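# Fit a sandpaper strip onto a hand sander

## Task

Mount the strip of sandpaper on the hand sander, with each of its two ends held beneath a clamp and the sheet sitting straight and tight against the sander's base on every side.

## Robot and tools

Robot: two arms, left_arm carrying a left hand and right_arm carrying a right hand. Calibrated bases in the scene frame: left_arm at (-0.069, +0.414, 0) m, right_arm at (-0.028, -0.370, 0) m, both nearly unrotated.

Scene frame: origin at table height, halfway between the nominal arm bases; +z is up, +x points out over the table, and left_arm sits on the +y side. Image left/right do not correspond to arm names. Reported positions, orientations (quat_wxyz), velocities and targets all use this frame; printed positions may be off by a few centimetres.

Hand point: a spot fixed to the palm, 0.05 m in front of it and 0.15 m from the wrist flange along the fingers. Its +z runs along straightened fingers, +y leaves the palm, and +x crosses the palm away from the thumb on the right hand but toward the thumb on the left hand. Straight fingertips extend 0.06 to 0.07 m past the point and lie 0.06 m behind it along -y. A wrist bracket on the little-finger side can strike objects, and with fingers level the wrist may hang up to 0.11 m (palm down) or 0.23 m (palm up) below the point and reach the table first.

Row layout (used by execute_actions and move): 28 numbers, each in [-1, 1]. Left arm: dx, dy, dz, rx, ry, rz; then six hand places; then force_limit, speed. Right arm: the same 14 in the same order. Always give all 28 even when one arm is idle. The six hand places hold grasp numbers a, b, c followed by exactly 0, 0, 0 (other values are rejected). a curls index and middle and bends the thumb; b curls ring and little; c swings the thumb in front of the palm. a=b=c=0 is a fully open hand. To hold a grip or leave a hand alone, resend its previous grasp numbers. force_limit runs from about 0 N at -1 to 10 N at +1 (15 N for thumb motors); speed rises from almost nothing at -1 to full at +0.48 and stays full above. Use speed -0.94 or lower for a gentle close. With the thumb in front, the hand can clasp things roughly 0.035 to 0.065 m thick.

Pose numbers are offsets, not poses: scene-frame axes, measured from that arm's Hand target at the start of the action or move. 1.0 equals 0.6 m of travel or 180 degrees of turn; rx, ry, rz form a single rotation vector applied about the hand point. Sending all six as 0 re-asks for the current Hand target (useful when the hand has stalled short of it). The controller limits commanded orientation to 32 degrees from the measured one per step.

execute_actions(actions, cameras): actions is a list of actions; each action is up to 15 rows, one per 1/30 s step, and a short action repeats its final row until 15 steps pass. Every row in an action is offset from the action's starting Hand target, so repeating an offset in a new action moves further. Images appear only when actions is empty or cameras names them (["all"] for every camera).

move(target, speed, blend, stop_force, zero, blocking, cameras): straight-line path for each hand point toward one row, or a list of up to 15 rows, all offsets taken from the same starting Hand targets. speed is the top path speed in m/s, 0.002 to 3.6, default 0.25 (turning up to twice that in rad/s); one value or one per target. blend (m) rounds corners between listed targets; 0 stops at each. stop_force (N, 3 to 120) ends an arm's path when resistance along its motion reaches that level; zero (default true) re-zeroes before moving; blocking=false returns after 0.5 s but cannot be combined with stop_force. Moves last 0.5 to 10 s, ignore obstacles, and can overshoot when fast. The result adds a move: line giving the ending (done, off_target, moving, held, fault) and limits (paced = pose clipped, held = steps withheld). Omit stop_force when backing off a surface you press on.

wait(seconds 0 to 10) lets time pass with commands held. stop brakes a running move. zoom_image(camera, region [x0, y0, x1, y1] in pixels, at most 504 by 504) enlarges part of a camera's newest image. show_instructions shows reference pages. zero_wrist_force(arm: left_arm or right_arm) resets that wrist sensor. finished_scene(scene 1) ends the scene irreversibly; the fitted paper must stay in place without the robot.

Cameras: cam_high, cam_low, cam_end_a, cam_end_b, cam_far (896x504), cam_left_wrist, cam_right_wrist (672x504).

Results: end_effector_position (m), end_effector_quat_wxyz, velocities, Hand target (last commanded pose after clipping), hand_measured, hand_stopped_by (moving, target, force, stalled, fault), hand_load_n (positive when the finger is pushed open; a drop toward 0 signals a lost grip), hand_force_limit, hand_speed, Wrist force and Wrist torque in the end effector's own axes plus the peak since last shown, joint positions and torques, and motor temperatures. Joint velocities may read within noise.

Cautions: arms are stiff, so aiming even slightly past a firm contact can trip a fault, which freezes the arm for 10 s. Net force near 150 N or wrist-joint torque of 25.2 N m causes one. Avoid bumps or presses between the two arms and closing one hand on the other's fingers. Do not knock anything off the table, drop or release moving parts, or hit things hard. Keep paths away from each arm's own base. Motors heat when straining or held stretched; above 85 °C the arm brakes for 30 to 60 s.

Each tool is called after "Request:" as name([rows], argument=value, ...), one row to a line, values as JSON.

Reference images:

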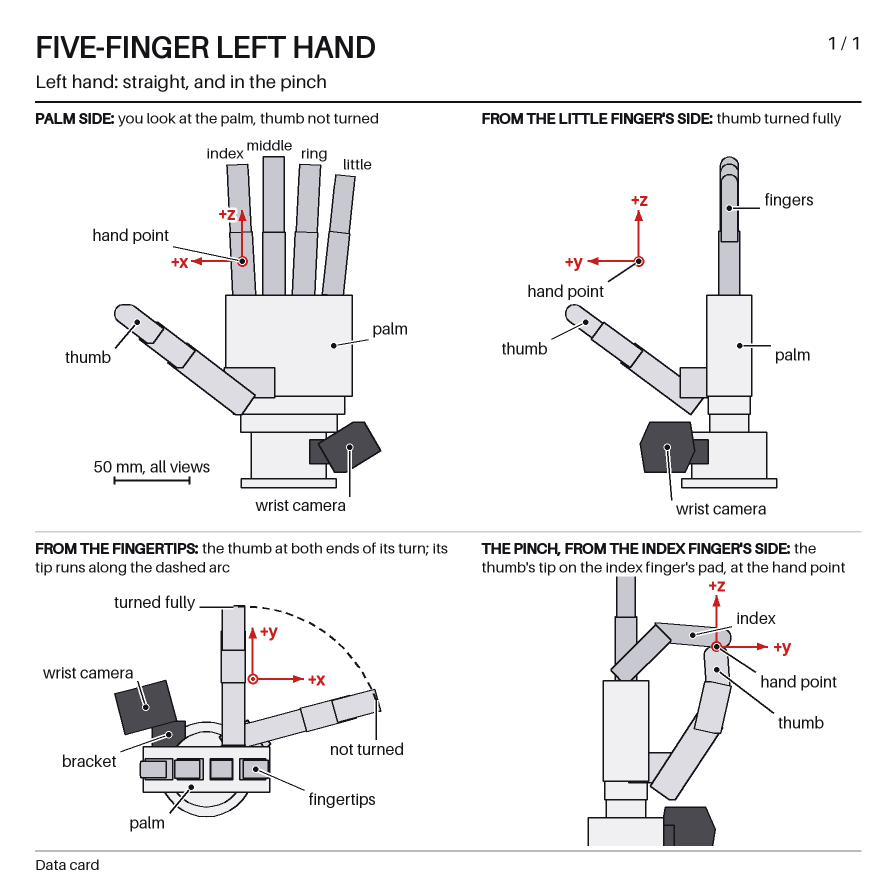

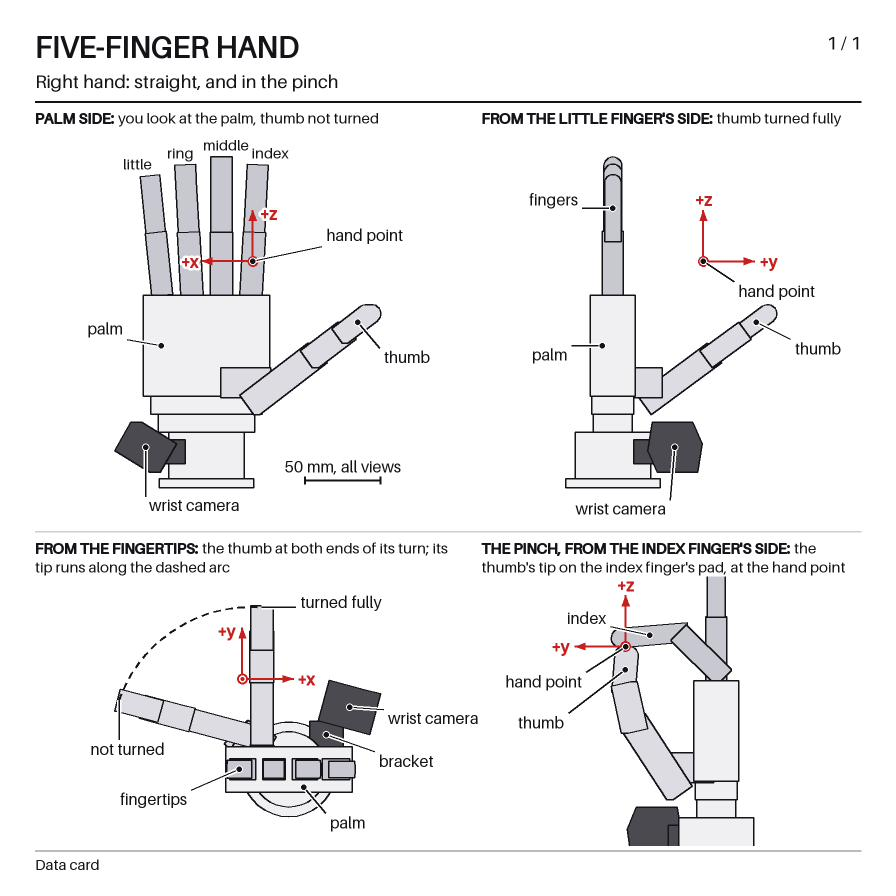

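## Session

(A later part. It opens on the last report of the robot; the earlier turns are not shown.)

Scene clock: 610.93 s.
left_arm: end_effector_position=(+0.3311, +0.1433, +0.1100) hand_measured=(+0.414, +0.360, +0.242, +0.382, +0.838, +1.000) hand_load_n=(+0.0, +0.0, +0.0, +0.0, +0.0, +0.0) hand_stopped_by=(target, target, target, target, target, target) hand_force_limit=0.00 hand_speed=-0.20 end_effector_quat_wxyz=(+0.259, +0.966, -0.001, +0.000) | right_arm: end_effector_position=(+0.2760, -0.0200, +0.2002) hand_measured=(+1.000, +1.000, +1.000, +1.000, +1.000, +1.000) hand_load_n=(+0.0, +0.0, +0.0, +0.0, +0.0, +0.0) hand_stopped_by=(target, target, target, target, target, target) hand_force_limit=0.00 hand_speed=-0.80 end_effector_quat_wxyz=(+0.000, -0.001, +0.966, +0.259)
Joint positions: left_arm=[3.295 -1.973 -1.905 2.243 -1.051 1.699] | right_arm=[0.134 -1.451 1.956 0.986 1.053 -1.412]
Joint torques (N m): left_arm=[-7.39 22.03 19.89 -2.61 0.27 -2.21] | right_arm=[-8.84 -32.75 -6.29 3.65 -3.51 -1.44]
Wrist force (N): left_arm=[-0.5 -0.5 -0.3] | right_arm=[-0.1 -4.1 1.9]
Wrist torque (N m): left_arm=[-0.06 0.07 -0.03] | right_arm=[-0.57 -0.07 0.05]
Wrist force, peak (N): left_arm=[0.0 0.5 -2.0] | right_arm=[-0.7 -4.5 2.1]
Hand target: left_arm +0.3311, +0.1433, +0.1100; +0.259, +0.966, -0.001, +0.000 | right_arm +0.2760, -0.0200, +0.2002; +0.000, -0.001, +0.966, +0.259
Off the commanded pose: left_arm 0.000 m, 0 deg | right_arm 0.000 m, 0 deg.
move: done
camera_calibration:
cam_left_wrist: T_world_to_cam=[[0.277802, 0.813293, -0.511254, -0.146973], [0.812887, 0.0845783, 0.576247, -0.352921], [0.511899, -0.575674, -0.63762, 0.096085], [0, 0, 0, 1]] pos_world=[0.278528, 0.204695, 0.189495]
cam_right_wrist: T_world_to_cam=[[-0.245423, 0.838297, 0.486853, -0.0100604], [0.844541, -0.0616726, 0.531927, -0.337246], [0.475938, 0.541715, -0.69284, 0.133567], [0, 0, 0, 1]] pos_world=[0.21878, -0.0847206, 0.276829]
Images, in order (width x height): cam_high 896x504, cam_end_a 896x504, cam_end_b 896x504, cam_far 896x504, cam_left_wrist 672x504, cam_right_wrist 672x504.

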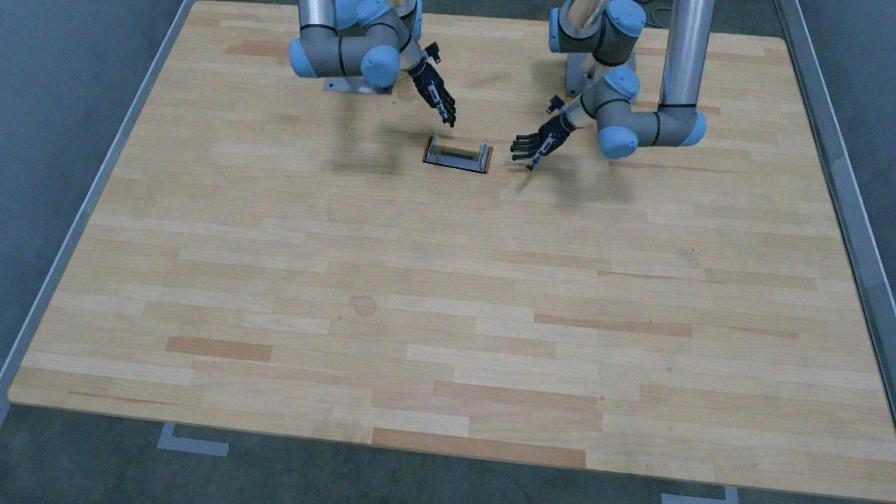

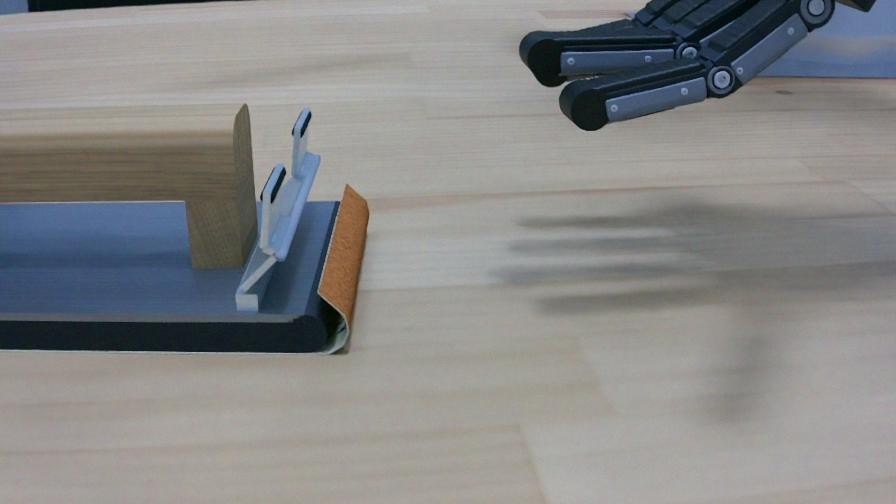

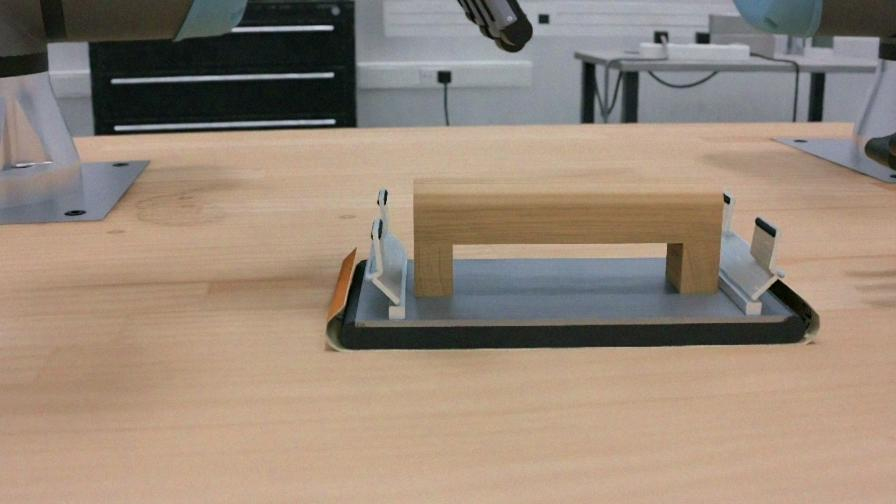

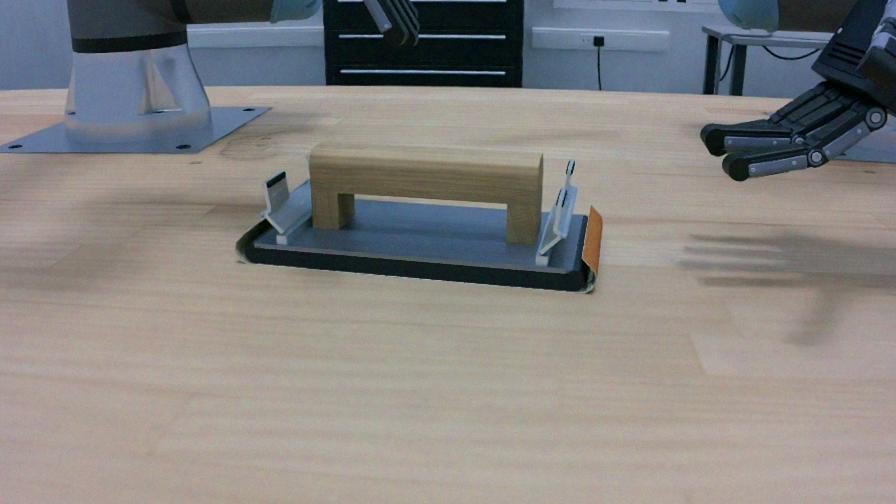

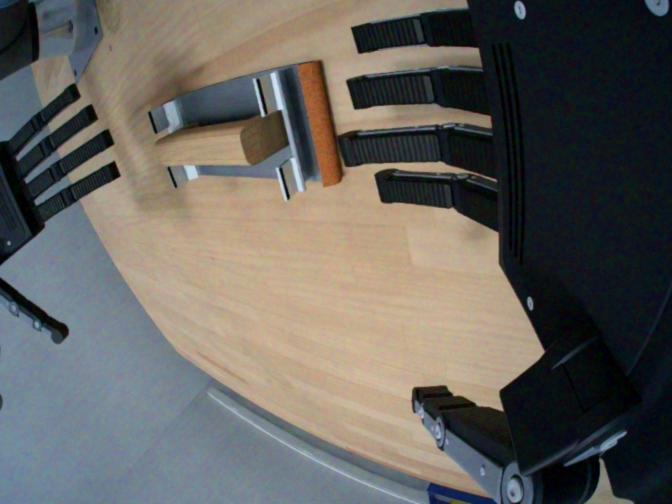

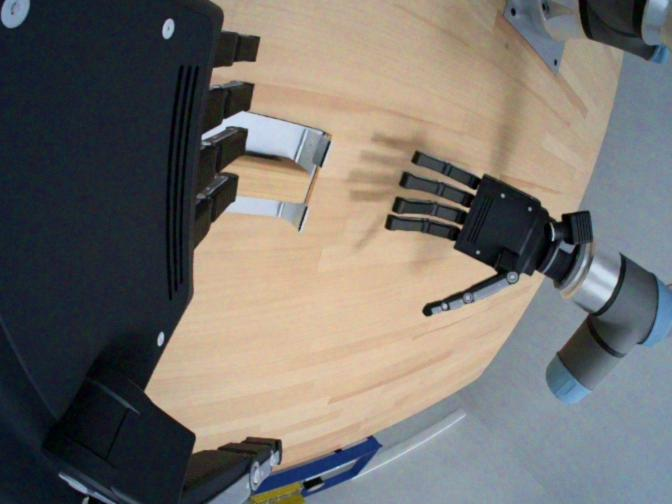

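Request:
move([
  [0.0115, -0.04, -0.0833, 0, 0, -0.0361, 0.34, 0.31, 0, 0, 0, 0, 0, -0.2, 0, 0, 0, 0, 0, 0, 0, 0, 0, 0, 0, 0, 0, -0.8],
  [0.0115, -0.0803, -0.0833, 0, 0, -0.0361, 0.34, 0.31, 0, 0, 0, 0, 0, -0.2, 0, 0, 0, 0, 0, 0, 0, 0, 0, 0, 0, 0, 0, -0.8],
], speed=0.1, blend=0.01, cameras=["cam_high", "cam_end_a", "cam_end_b", "cam_far", "cam_left_wrist", "cam_right_wrist"])

Request:
zoom_image(camera="cam_end_a", region=[220, 150, 640, 370])

Request:
zoom_image(camera="cam_left_wrist", region=[300, 0, 500, 210])

Request:
zoom_image(camera="cam_right_wrist", region=[200, 80, 500, 280])

Scene clock: 638.67 s.
left_arm: end_effector_position=(+0.3380, +0.0952, +0.0600) hand_measured=(+0.414, +0.360, +0.242, +0.382, +0.838, +1.000) hand_load_n=(+0.0, +0.0, +0.0, +0.5, +0.0, +0.0) hand_stopped_by=(target, target, target, target, target, target) hand_force_limit=0.00 hand_speed=-0.20 end_effector_quat_wxyz=(+0.258, +0.964, -0.056, -0.015) | right_arm: end_effector_position=(+0.2760, -0.0200, +0.2002) hand_measured=(+1.000, +1.000, +1.000, +1.000, +1.000, +1.000) hand_load_n=(+0.0, +0.0, +0.0, +0.0, -0.5, +0.0) hand_stopped_by=(target, target, target, target, target, target) hand_force_limit=0.00 hand_speed=-0.80 end_effector_quat_wxyz=(+0.000, -0.001, +0.966, +0.259)
Joint positions: left_arm=[3.171 -2.131 -1.812 2.315 -1.051 1.686] | right_arm=[0.134 -1.451 1.956 0.986 1.053 -1.412]
Joint torques (N m): left_arm=[-6.26 26.82 21.36 -0.03 1.91 -2.11] | right_arm=[-8.74 -33.19 -6.56 3.49 -3.55 -1.42]
Wrist force (N): left_arm=[-0.3 0.0 0.1] | right_arm=[-0.4 -3.8 1.8]
Wrist torque (N m): left_arm=[-0.01 0.06 -0.03] | right_arm=[-0.52 -0.04 0.05]
Wrist force, peak (N): left_arm=[-0.4 -0.3 -0.9] | right_arm=[-0.5 -4.3 1.8]
Hand target: left_arm +0.3380, +0.0951, +0.0600; +0.258, +0.964, -0.056, -0.015 | right_arm +0.2760, -0.0200, +0.2002; +0.000, -0.001, +0.966, +0.259
Off the commanded pose: left_arm 0.000 m, 0 deg | right_arm 0.000 m, 0 deg.
move: done
camera_calibration:
cam_left_wrist: T_world_to_cam=[[0.368057, 0.776609, -0.511286, -0.162285], [0.81727, -0.00798249, 0.5762, -0.318348], [0.4434, -0.629933, -0.637637, 0.061221], [0, 0, 0, 1]] pos_world=[0.292761, 0.162056, 0.139495]
cam_right_wrist: T_world_to_cam=[[-0.245423, 0.838297, 0.486853, -0.0100604], [0.844541, -0.0616726, 0.531927, -0.337246], [0.475938, 0.541715, -0.69284, 0.133567], [0, 0, 0, 1]] pos_world=[0.21878, -0.0847206, 0.276829]
Images, in order (width x height): cam_high 896x504, cam_end_a 896x504, cam_end_b 896x504, cam_far 896x504, cam_left_wrist 672x504, cam_right_wrist 672x504.

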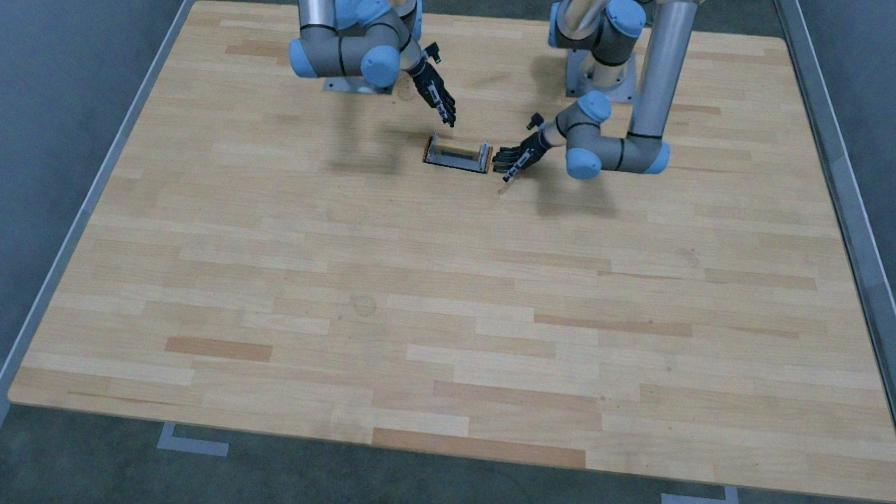

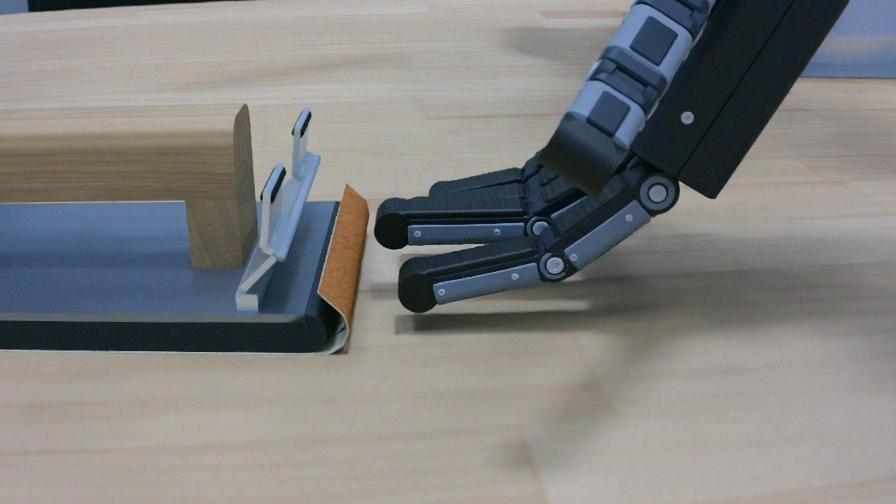

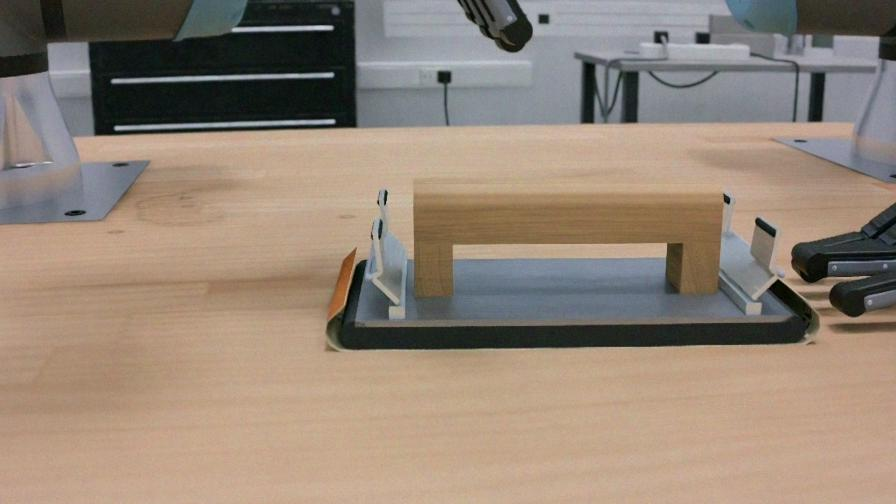

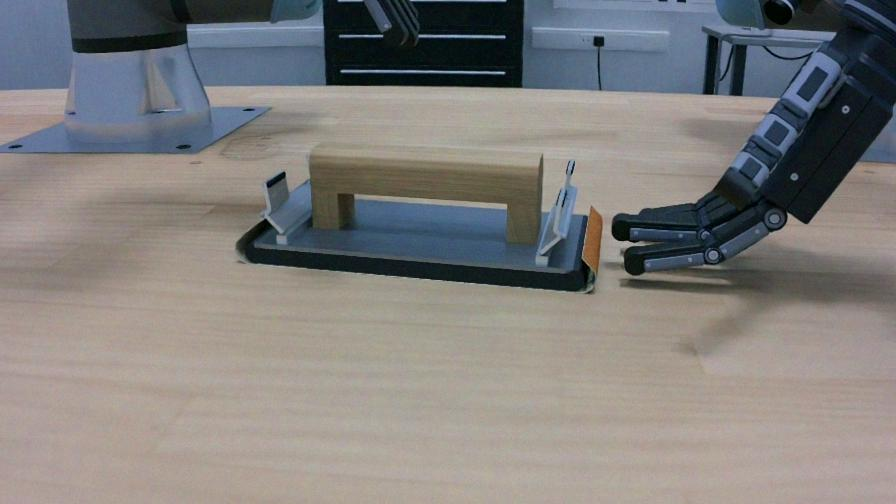

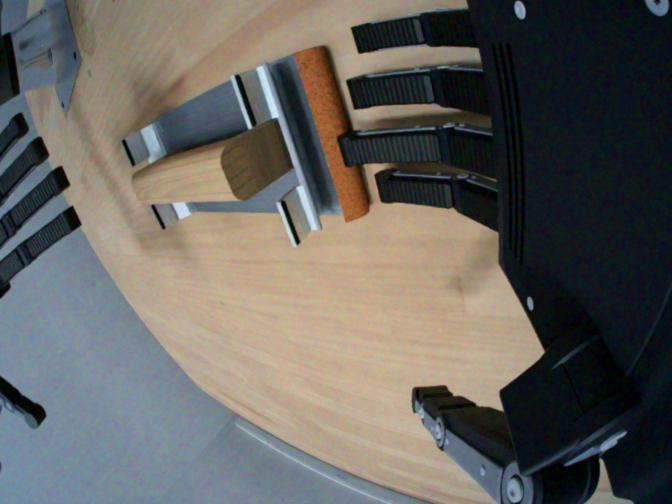

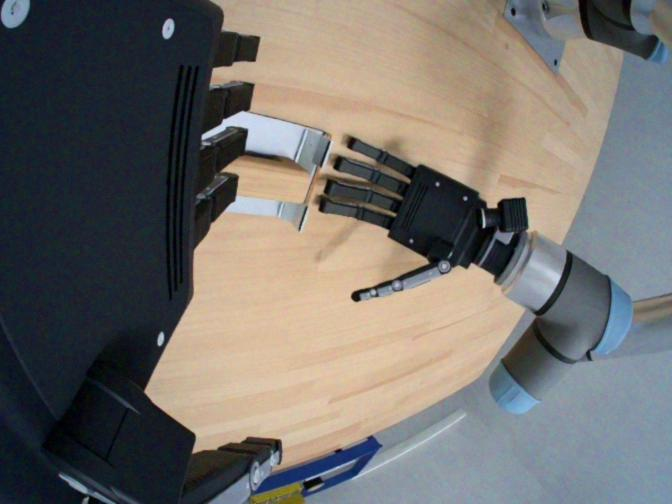

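Scaled by 1.200 from the camera's 896x504 image, which has a finer 1280x720 frame.

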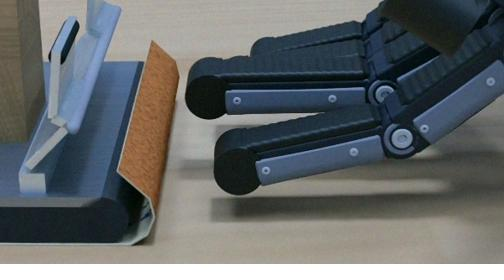

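Scaled by 2.400 from the camera's 672x504 image, which has a finer 960x720 frame.

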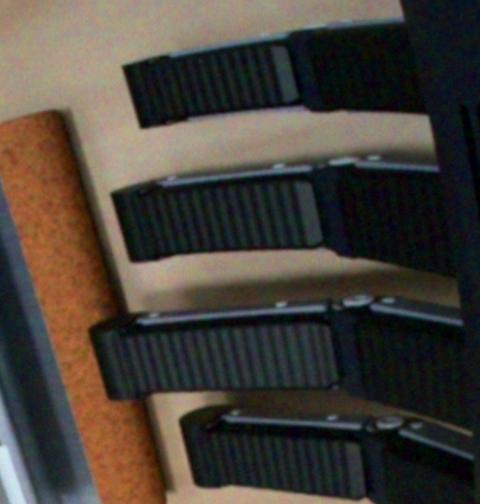

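Scaled by 1.680 from the camera's 672x504 image, which has a finer 960x720 frame.

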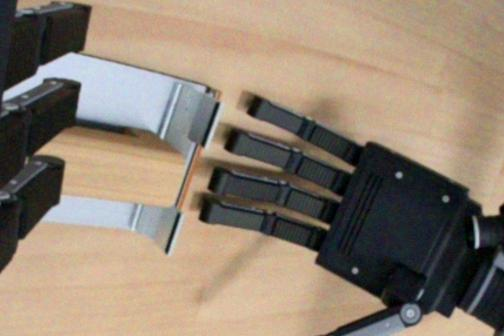

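Request:
move([
  [0, 0, 0, 0, 0, 0, 0.34, 0.31, 1, 0, 0, 0, 0, -0.3, 0, 0, 0, 0, 0, 0, 0, 0, 0, 0, 0, 0, 0, -0.8],
  [-0.0023, -0.0199, 0, 0, 0, 0, 0.34, 0.31, 1, 0, 0, 0, 0, -0.3, 0, 0, 0, 0, 0, 0, 0, 0, 0, 0, 0, 0, 0, -0.8],
], speed=0.05, cameras=["cam_end_a", "cam_far", "cam_left_wrist", "cam_right_wrist"])

Request:
zoom_image(camera="cam_end_a", region=[220, 150, 520, 370])

Request:
zoom_image(camera="cam_left_wrist", region=[300, 0, 500, 210])

Scene clock: 657.87 s.
left_arm: end_effector_position=(+0.3366, +0.0832, +0.0600) hand_measured=(+0.414, +0.360, +0.392, +0.382, +0.488, -1.000) hand_load_n=(+0.0, +0.0, -0.5, +0.0, +0.0, +0.0) hand_stopped_by=(target, target, target, target, target, target) hand_force_limit=0.00 hand_speed=-0.30 end_effector_quat_wxyz=(+0.258, +0.964, -0.056, -0.015) | right_arm: end_effector_position=(+0.2760, -0.0200, +0.2002) hand_measured=(+1.000, +1.000, +1.000, +1.000, +1.000, +1.000) hand_load_n=(+0.0, +0.0, +0.0, +0.0, +0.0, +0.0) hand_stopped_by=(target, target, target, target, target, target) hand_force_limit=0.00 hand_speed=-0.80 end_effector_quat_wxyz=(+0.000, -0.001, +0.966, +0.259)
Joint positions: left_arm=[3.141 -2.133 -1.802 2.324 -1.049 1.652] | right_arm=[0.134 -1.451 1.956 0.986 1.053 -1.412]
Joint torques (N m): left_arm=[-8.22 26.92 21.99 0.1 2.55 -2.04] | right_arm=[-8.37 -33.1 -6.53 3.53 -3.43 -1.34]
Wrist force (N): left_arm=[-0.1 -0.2 -0.8] | right_arm=[-0.4 -3.9 1.9]
Wrist torque (N m): left_arm=[-0.01 0.01 0.00] | right_arm=[-0.53 -0.04 0.05]
Wrist force, peak (N): left_arm=[-0.4 -0.5 -1.0] | right_arm=[-0.5 -4.5 1.9]
Hand target: left_arm +0.3366, +0.0832, +0.0600; +0.258, +0.964, -0.056, -0.015 | right_arm +0.2760, -0.0200, +0.2002; +0.000, -0.001, +0.966, +0.259
Off the commanded pose: left_arm 0.000 m, 0 deg | right_arm 0.000 m, 0 deg.
move: done
camera_calibration:
cam_left_wrist: T_world_to_cam=[[0.368057, 0.776609, -0.511286, -0.152528], [0.81727, -0.00798249, 0.5762, -0.317299], [0.4434, -0.629933, -0.637637, 0.0543456], [0, 0, 0, 1]] pos_world=[0.291361, 0.150156, 0.139495]
cam_right_wrist: T_world_to_cam=[[-0.245423, 0.838297, 0.486853, -0.0100604], [0.844541, -0.0616726, 0.531927, -0.337246], [0.475938, 0.541715, -0.69284, 0.133567], [0, 0, 0, 1]] pos_world=[0.21878, -0.0847206, 0.276829]
Images, in order (width x height): cam_end_a 896x504, cam_far 896x504, cam_left_wrist 672x504, cam_right_wrist 672x504.

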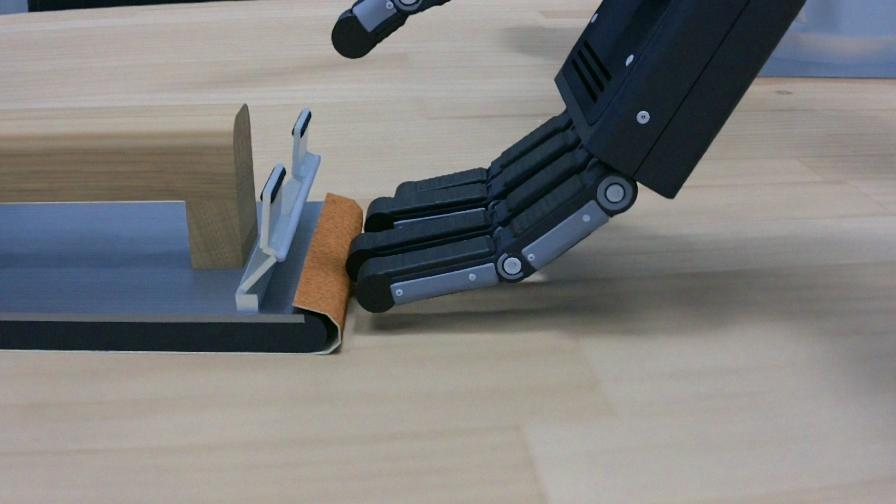

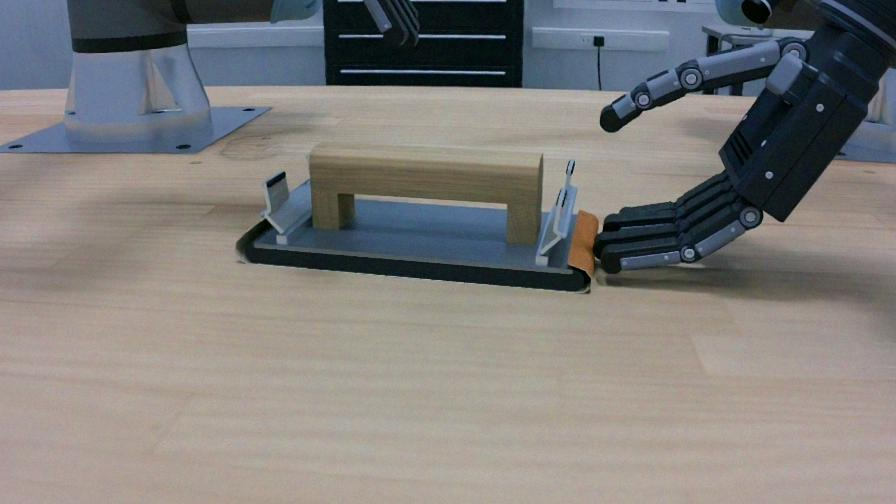

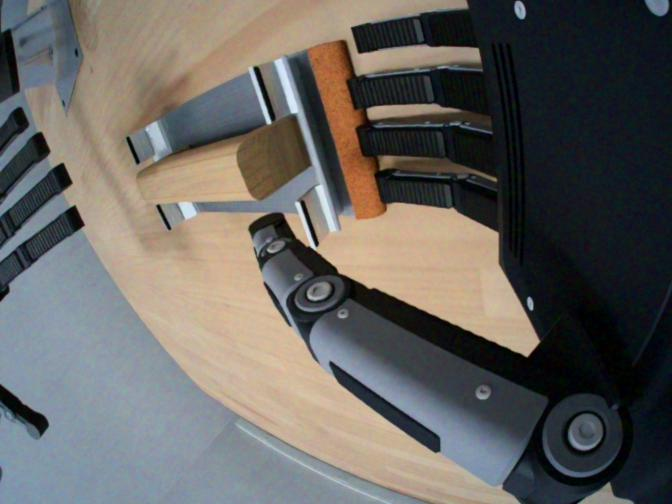

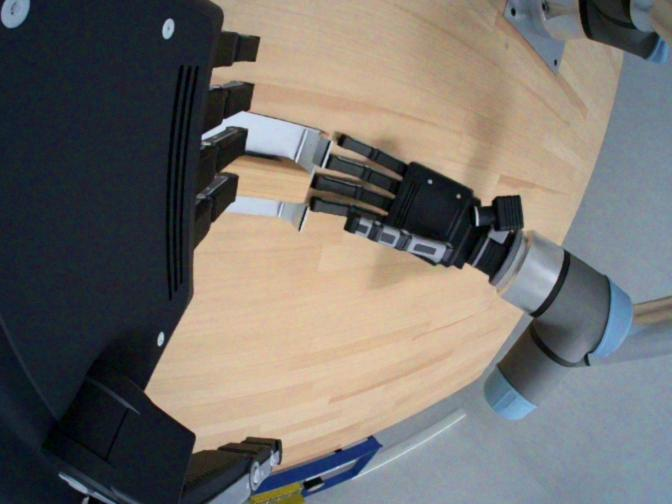

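Scaled by 1.680 from the camera's 896x504 image, which has a finer 1280x720 frame.

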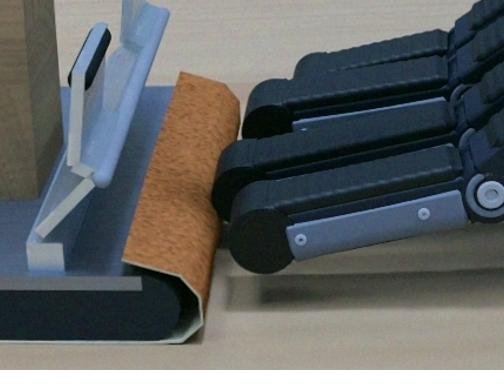

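Scaled by 2.400 from the camera's 672x504 image, which has a finer 960x720 frame.

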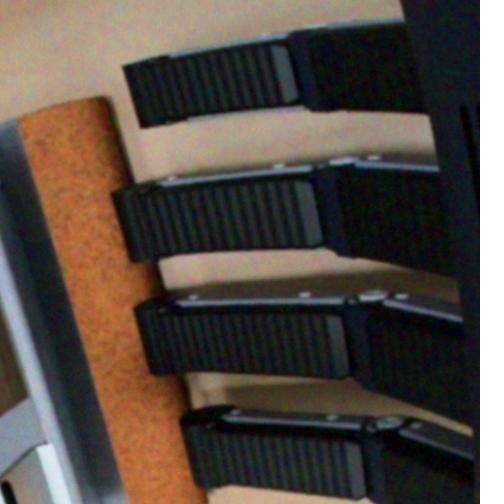

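Request:
move(target=[-0.0007, -0.0058, 0, 0, 0, 0, 0.34, 0.31, 1, 0, 0, 0, 0, -0.3, 0, 0, 0, 0, 0, 0, 0, 0, 0, 0, 0, 0, 0, -0.8], speed=0.03, cameras=["cam_end_a", "cam_left_wrist"])

Request:
zoom_image(camera="cam_end_a", region=[220, 150, 520, 370])

Request:
zoom_image(camera="cam_left_wrist", region=[300, 0, 500, 210])

Scene clock: 661.77 s.
left_arm: end_effector_position=(+0.3362, +0.0798, +0.0600) hand_measured=(+0.414, +0.360, +0.392, +0.382, +0.488, -1.000) hand_load_n=(+0.0, +0.0, -1.0, +0.0, +0.0, +0.0) hand_stopped_by=(target, target, target, target, target, target) hand_force_limit=0.00 hand_speed=-0.30 end_effector_quat_wxyz=(+0.258, +0.964, -0.056, -0.015) | right_arm: end_effector_position=(+0.2760, -0.0200, +0.2002) hand_measured=(+1.000, +1.000, +1.000, +1.000, +1.000, +1.000) hand_load_n=(+0.0, +0.0, +0.0, +0.0, +0.0, +0.0) hand_stopped_by=(target, target, target, target, target, target) hand_force_limit=0.00 hand_speed=-0.80 end_effector_quat_wxyz=(+0.000, -0.001, +0.966, +0.259)
Joint positions: left_arm=[3.132 -2.134 -1.799 2.326 -1.049 1.642] | right_arm=[0.134 -1.451 1.956 0.986 1.053 -1.412]
Joint torques (N m): left_arm=[-10.2 27.23 21.09 0.18 2.95 -2.65] | right_arm=[-8.84 -33.03 -7.64 3.35 -3.33 -1.38]
Wrist force (N): left_arm=[-0.3 -2.0 -3.1] | right_arm=[-0.3 -3.8 2.0]
Wrist torque (N m): left_arm=[0.04 -0.02 0.04] | right_arm=[-0.53 -0.05 0.06]
Wrist force, peak (N): left_arm=[-0.6 -2.4 -2.9] | right_arm=[-0.5 -4.3 2.1]
Hand target: left_arm +0.3362, +0.0797, +0.0600; +0.258, +0.964, -0.056, -0.015 | right_arm +0.2760, -0.0200, +0.2002; +0.000, -0.001, +0.966, +0.259
Off the commanded pose: left_arm 0.000 m, 0 deg | right_arm 0.000 m, 0 deg.
move: done
camera_calibration:
cam_left_wrist: T_world_to_cam=[[0.368057, 0.776609, -0.511286, -0.149663], [0.81727, -0.00798249, 0.5762, -0.317], [0.4434, -0.629933, -0.637637, 0.0523182], [0, 0, 0, 1]] pos_world=[0.290961, 0.146656, 0.139495]
Images, in order (width x height): cam_end_a 896x504, cam_left_wrist 672x504.

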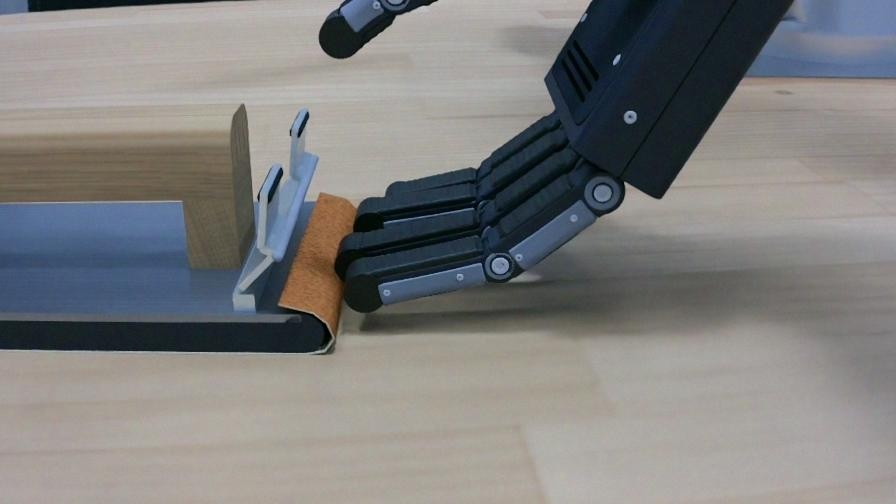

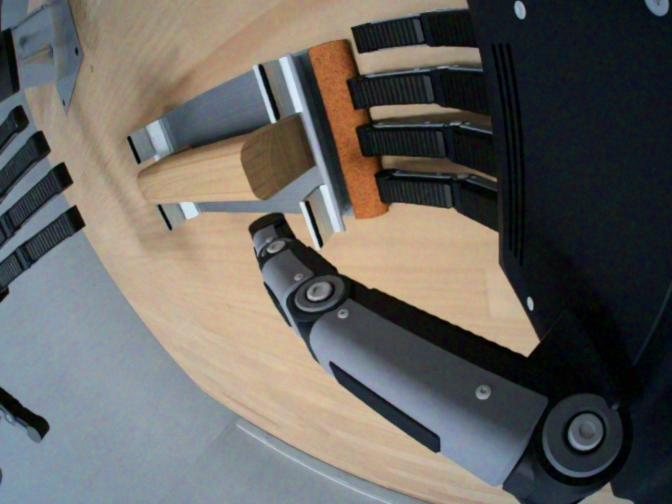

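Scaled by 1.680 from the camera's 896x504 image, which has a finer 1280x720 frame.

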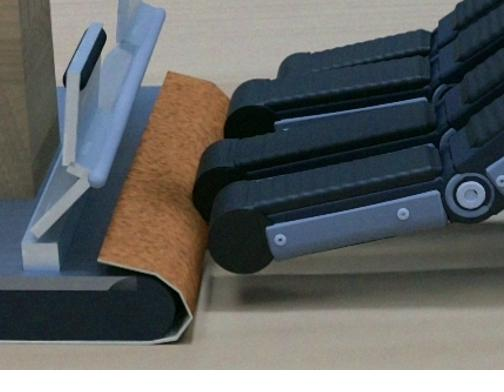

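Scaled by 2.400 from the camera's 672x504 image, which has a finer 960x720 frame.

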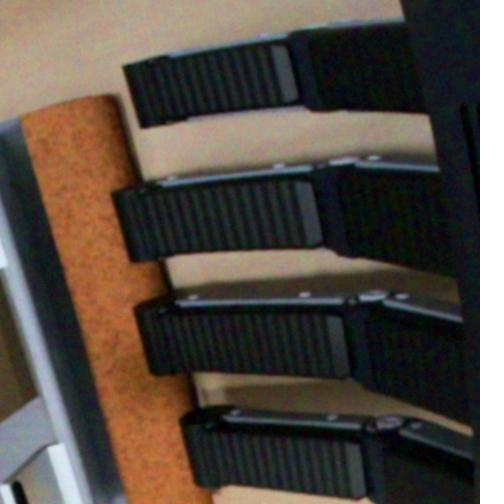

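Request:
move([
  [0, 0, 0, 0, 0, 0, 0.34, 0.31, 1, 0, 0, 0, 0, -0.3, 0.004, 0.1083, -0.0837, 0, 0, 0, 0, 0, 0, 0, 0, 0, 0, -0.8],
  [0, 0, 0, 0, 0, 0, 0.34, 0.31, 1, 0, 0, 0, 0, -0.3, 0.004, 0.1333, -0.1217, 0, 0, 0, 0, 0, 0, 0, 0, 0, 0, -0.8],
], speed=[0.12, 0.06], blend=[0.01, 0], cameras=["cam_end_a", "cam_right_wrist", "cam_left_wrist", "cam_end_b"])

Request:
zoom_image(camera="cam_end_a", region=[200, 80, 450, 260])

Request:
zoom_image(camera="cam_right_wrist", region=[150, 90, 380, 290])

Scene clock: 672.70 s.
left_arm: end_effector_position=(+0.3362, +0.0797, +0.0600) hand_measured=(+0.414, +0.360, +0.392, +0.382, +0.488, -1.000) hand_load_n=(+0.0, +0.0, -0.5, +0.0, -0.5, +0.0) hand_stopped_by=(target, target, target, target, target, target) hand_force_limit=0.00 hand_speed=-0.30 end_effector_quat_wxyz=(+0.258, +0.964, -0.056, -0.015) | right_arm: end_effector_position=(+0.2784, +0.0600, +0.1272) hand_measured=(+1.000, +1.000, +1.000, +1.000, +1.000, +1.000) hand_load_n=(-0.5, +0.0, +0.0, +0.0, +0.0, +0.0) hand_stopped_by=(target, target, target, target, target, target) hand_force_limit=0.00 hand_speed=-0.80 end_effector_quat_wxyz=(+0.000, -0.001, +0.966, +0.259)
Joint positions: left_arm=[3.132 -2.134 -1.799 2.326 -1.049 1.642] | right_arm=[0.373 -1.257 1.891 0.727 1.088 -1.142]
Joint torques (N m): left_arm=[-9.48 26.54 21.44 0.16 2.78 -2.3] | right_arm=[10.38 -16.96 -23.58 -0.09 1.87 1.64]
Wrist force (N): left_arm=[-0.4 -2.2 -3.2] | right_arm=[-0.5 -4.0 1.5]
Wrist torque (N m): left_arm=[0.05 0.01 0.03] | right_arm=[-0.52 0.01 -0.13]
Wrist force, peak (N): left_arm=[-0.2 -2.6 -3.3] | right_arm=[-0.2 -4.5 2.0]
Hand target: left_arm +0.3362, +0.0797, +0.0600; +0.258, +0.964, -0.056, -0.015 | right_arm +0.2784, +0.0600, +0.1271; +0.000, -0.001, +0.966, +0.259
Off the commanded pose: left_arm 0.000 m, 0 deg | right_arm 0.000 m, 0 deg.
move: done
camera_calibration:
cam_left_wrist: T_world_to_cam=[[0.368057, 0.776609, -0.511286, -0.149585], [0.81727, -0.00798249, 0.5762, -0.317], [0.4434, -0.629933, -0.637637, 0.0522552], [0, 0, 0, 1]] pos_world=[0.290961, 0.146556, 0.139495]
cam_right_wrist: T_world_to_cam=[[-0.245465, 0.8383, 0.486827, -0.0408968], [0.84453, -0.0616318, 0.53195, -0.295517], [0.475938, 0.541715, -0.69284, 0.0385647], [0, 0, 0, 1]] pos_world=[0.22118, -0.00482055, 0.203829]
Images, in order (width x height): cam_end_a 896x504, cam_end_b 896x504, cam_left_wrist 672x504, cam_right_wrist 672x504.

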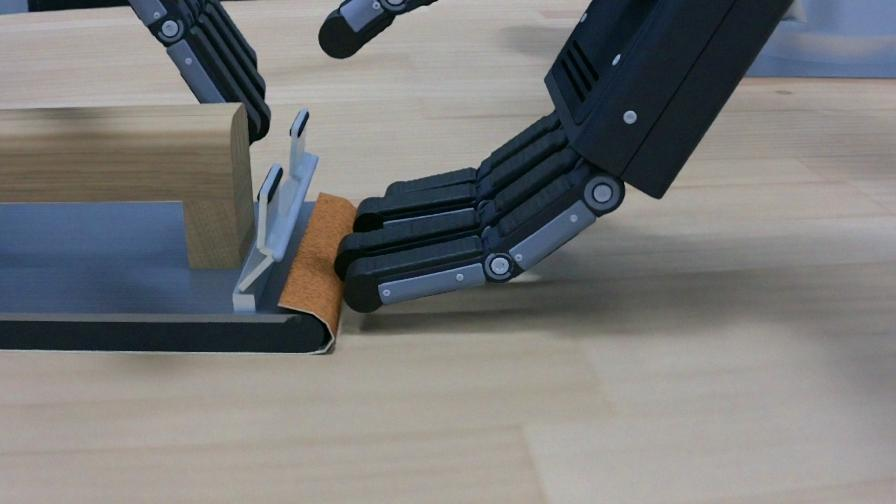

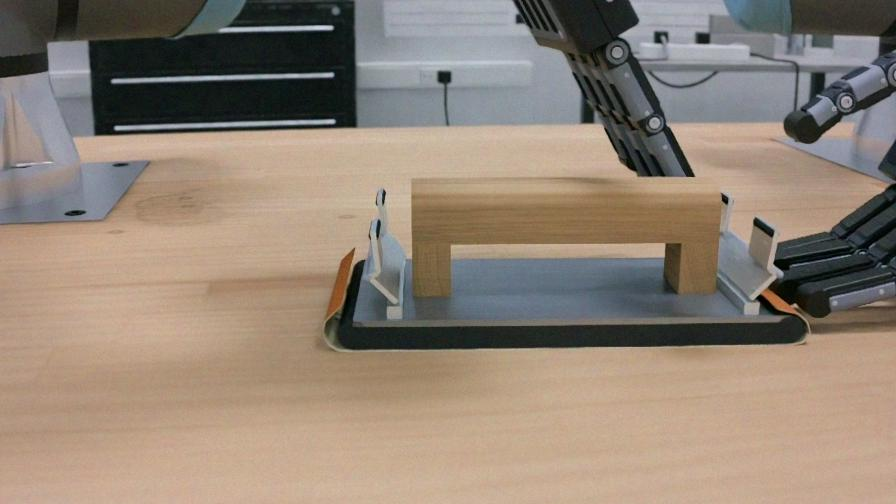

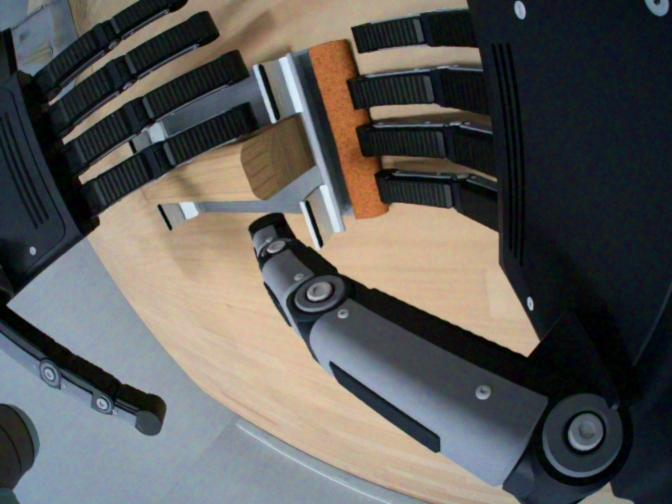

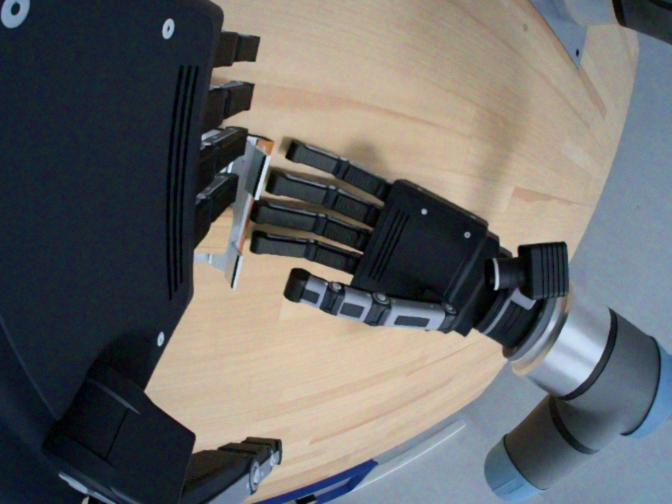

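Scaled by 2.016 from the camera's 896x504 image, which has a finer 1280x720 frame.

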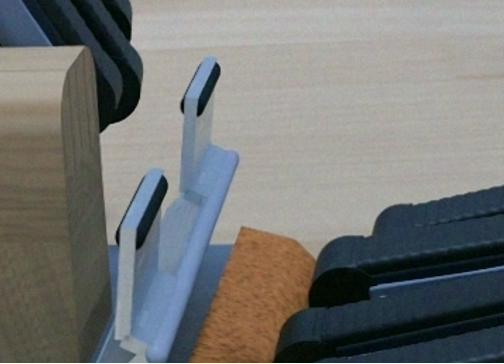

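Scaled by 2.191 from the camera's 672x504 image, which has a finer 960x720 frame.

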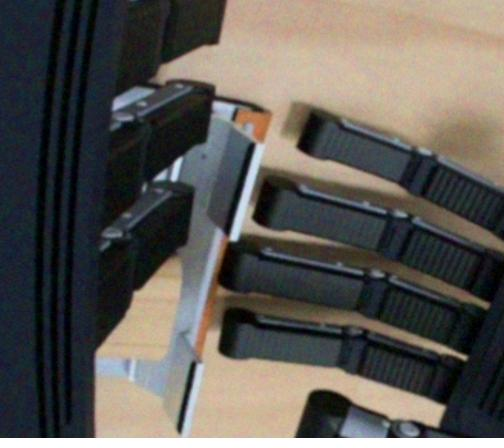

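Request:
move(target=[0, 0, 0, 0, 0, 0, 0.34, 0.31, 1, 0, 0, 0, 0, -0.3, 0.0038, 0.0331, -0.003, 0, 0, 0, 0, 0, 0, 0, 0, 0, 0, -0.8], speed=0.012, stop_force=15, cameras=["cam_end_a", "cam_right_wrist"])

Request:
zoom_image(camera="cam_end_a", region=[200, 80, 450, 360])

Request:
zoom_image(camera="cam_right_wrist", region=[150, 90, 380, 290])

Scene clock: 681.20 s.
left_arm: end_effector_position=(+0.3362, +0.0797, +0.0600) hand_measured=(+0.414, +0.360, +0.392, +0.382, +0.488, -1.000) hand_load_n=(+0.0, +0.0, +0.5, +0.0, +0.0, +0.0) hand_stopped_by=(target, target, target, target, target, target) hand_force_limit=0.00 hand_speed=-0.30 end_effector_quat_wxyz=(+0.258, +0.964, -0.056, -0.015) | right_arm: end_effector_position=(+0.2806, +0.0799, +0.1253) hand_measured=(+1.000, +1.000, +1.000, +1.000, +1.000, +1.000) hand_load_n=(+0.0, +0.0, +0.0, +0.0, +0.0, +0.0) hand_stopped_by=(target, target, target, target, target, target) hand_force_limit=0.00 hand_speed=-0.80 end_effector_quat_wxyz=(+0.000, -0.001, +0.966, +0.259)
Joint positions: left_arm=[3.132 -2.134 -1.799 2.326 -1.049 1.642] | right_arm=[0.422 -1.227 1.845 0.718 1.098 -1.089]
Joint torques (N m): left_arm=[-4.3 28.72 18.11 -1.72 1.31 -2.16] | right_arm=[9.68 -17.16 -23.67 0.14 1.86 1.39]
Wrist force (N): left_arm=[-0.4 -0.3 -0.1] | right_arm=[-0.4 -3.9 1.7]
Wrist torque (N m): left_arm=[-0.02 0.07 -0.02] | right_arm=[-0.52 -0.01 -0.13]
Wrist force, peak (N): left_arm=[0.9 -4.2 -4.2] | right_arm=[0.4 -9.7 1.2]
Hand target: left_arm +0.3362, +0.0797, +0.0600; +0.258, +0.964, -0.056, -0.015 | right_arm +0.2806, +0.0799, +0.1253; +0.000, -0.001, +0.966, +0.259
Off the commanded pose: left_arm 0.000 m, 0 deg | right_arm 0.000 m, 0 deg.
move: done
camera_calibration:
cam_right_wrist: T_world_to_cam=[[-0.245423, 0.838297, 0.486853, -0.0561523], [0.844541, -0.0616726, 0.531927, -0.295273], [0.475938, 0.541715, -0.69284, 0.0254427], [0, 0, 0, 1]] pos_world=[0.22348, 0.0150794, 0.202029]
Images, in order (width x height): cam_end_a 896x504, cam_right_wrist 672x504.

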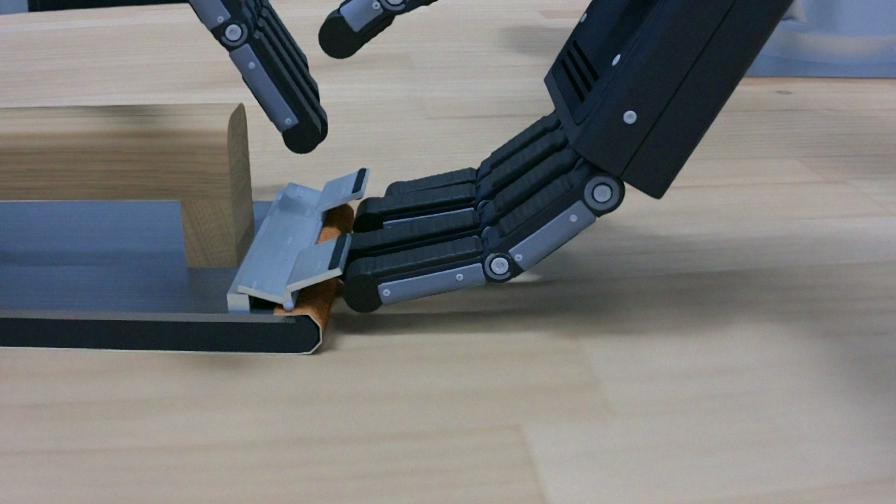

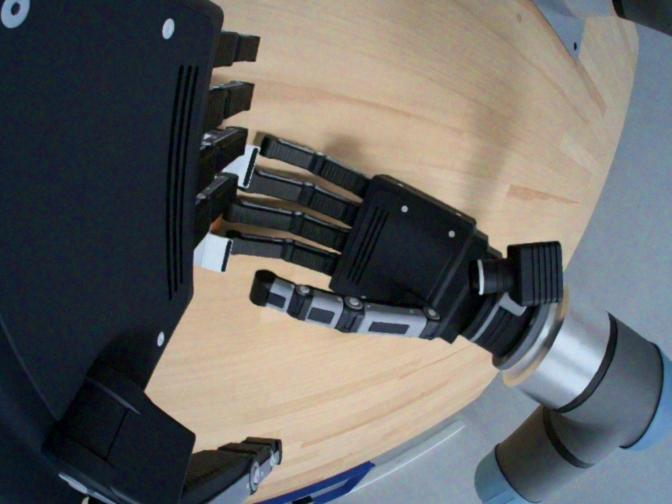

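Scaled by 1.800 from the camera's 896x504 image, which has a finer 1280x720 frame.

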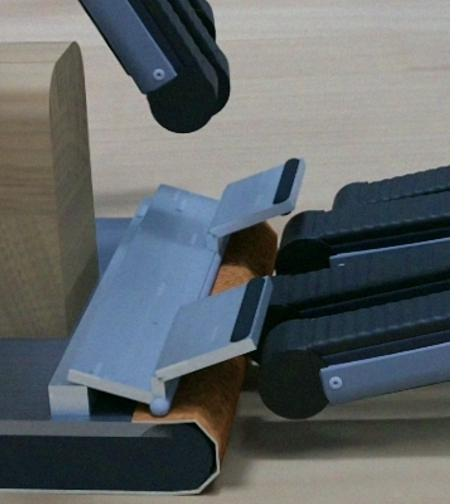

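Scaled by 2.191 from the camera's 672x504 image, which has a finer 960x720 frame.

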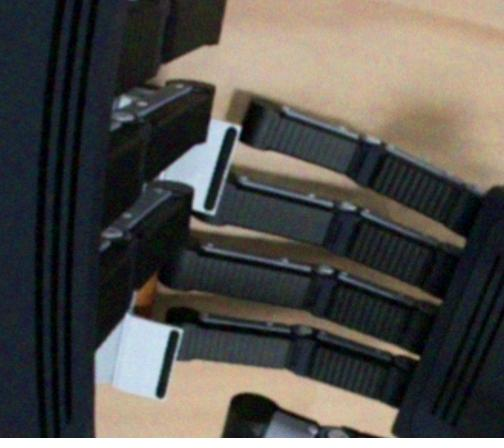

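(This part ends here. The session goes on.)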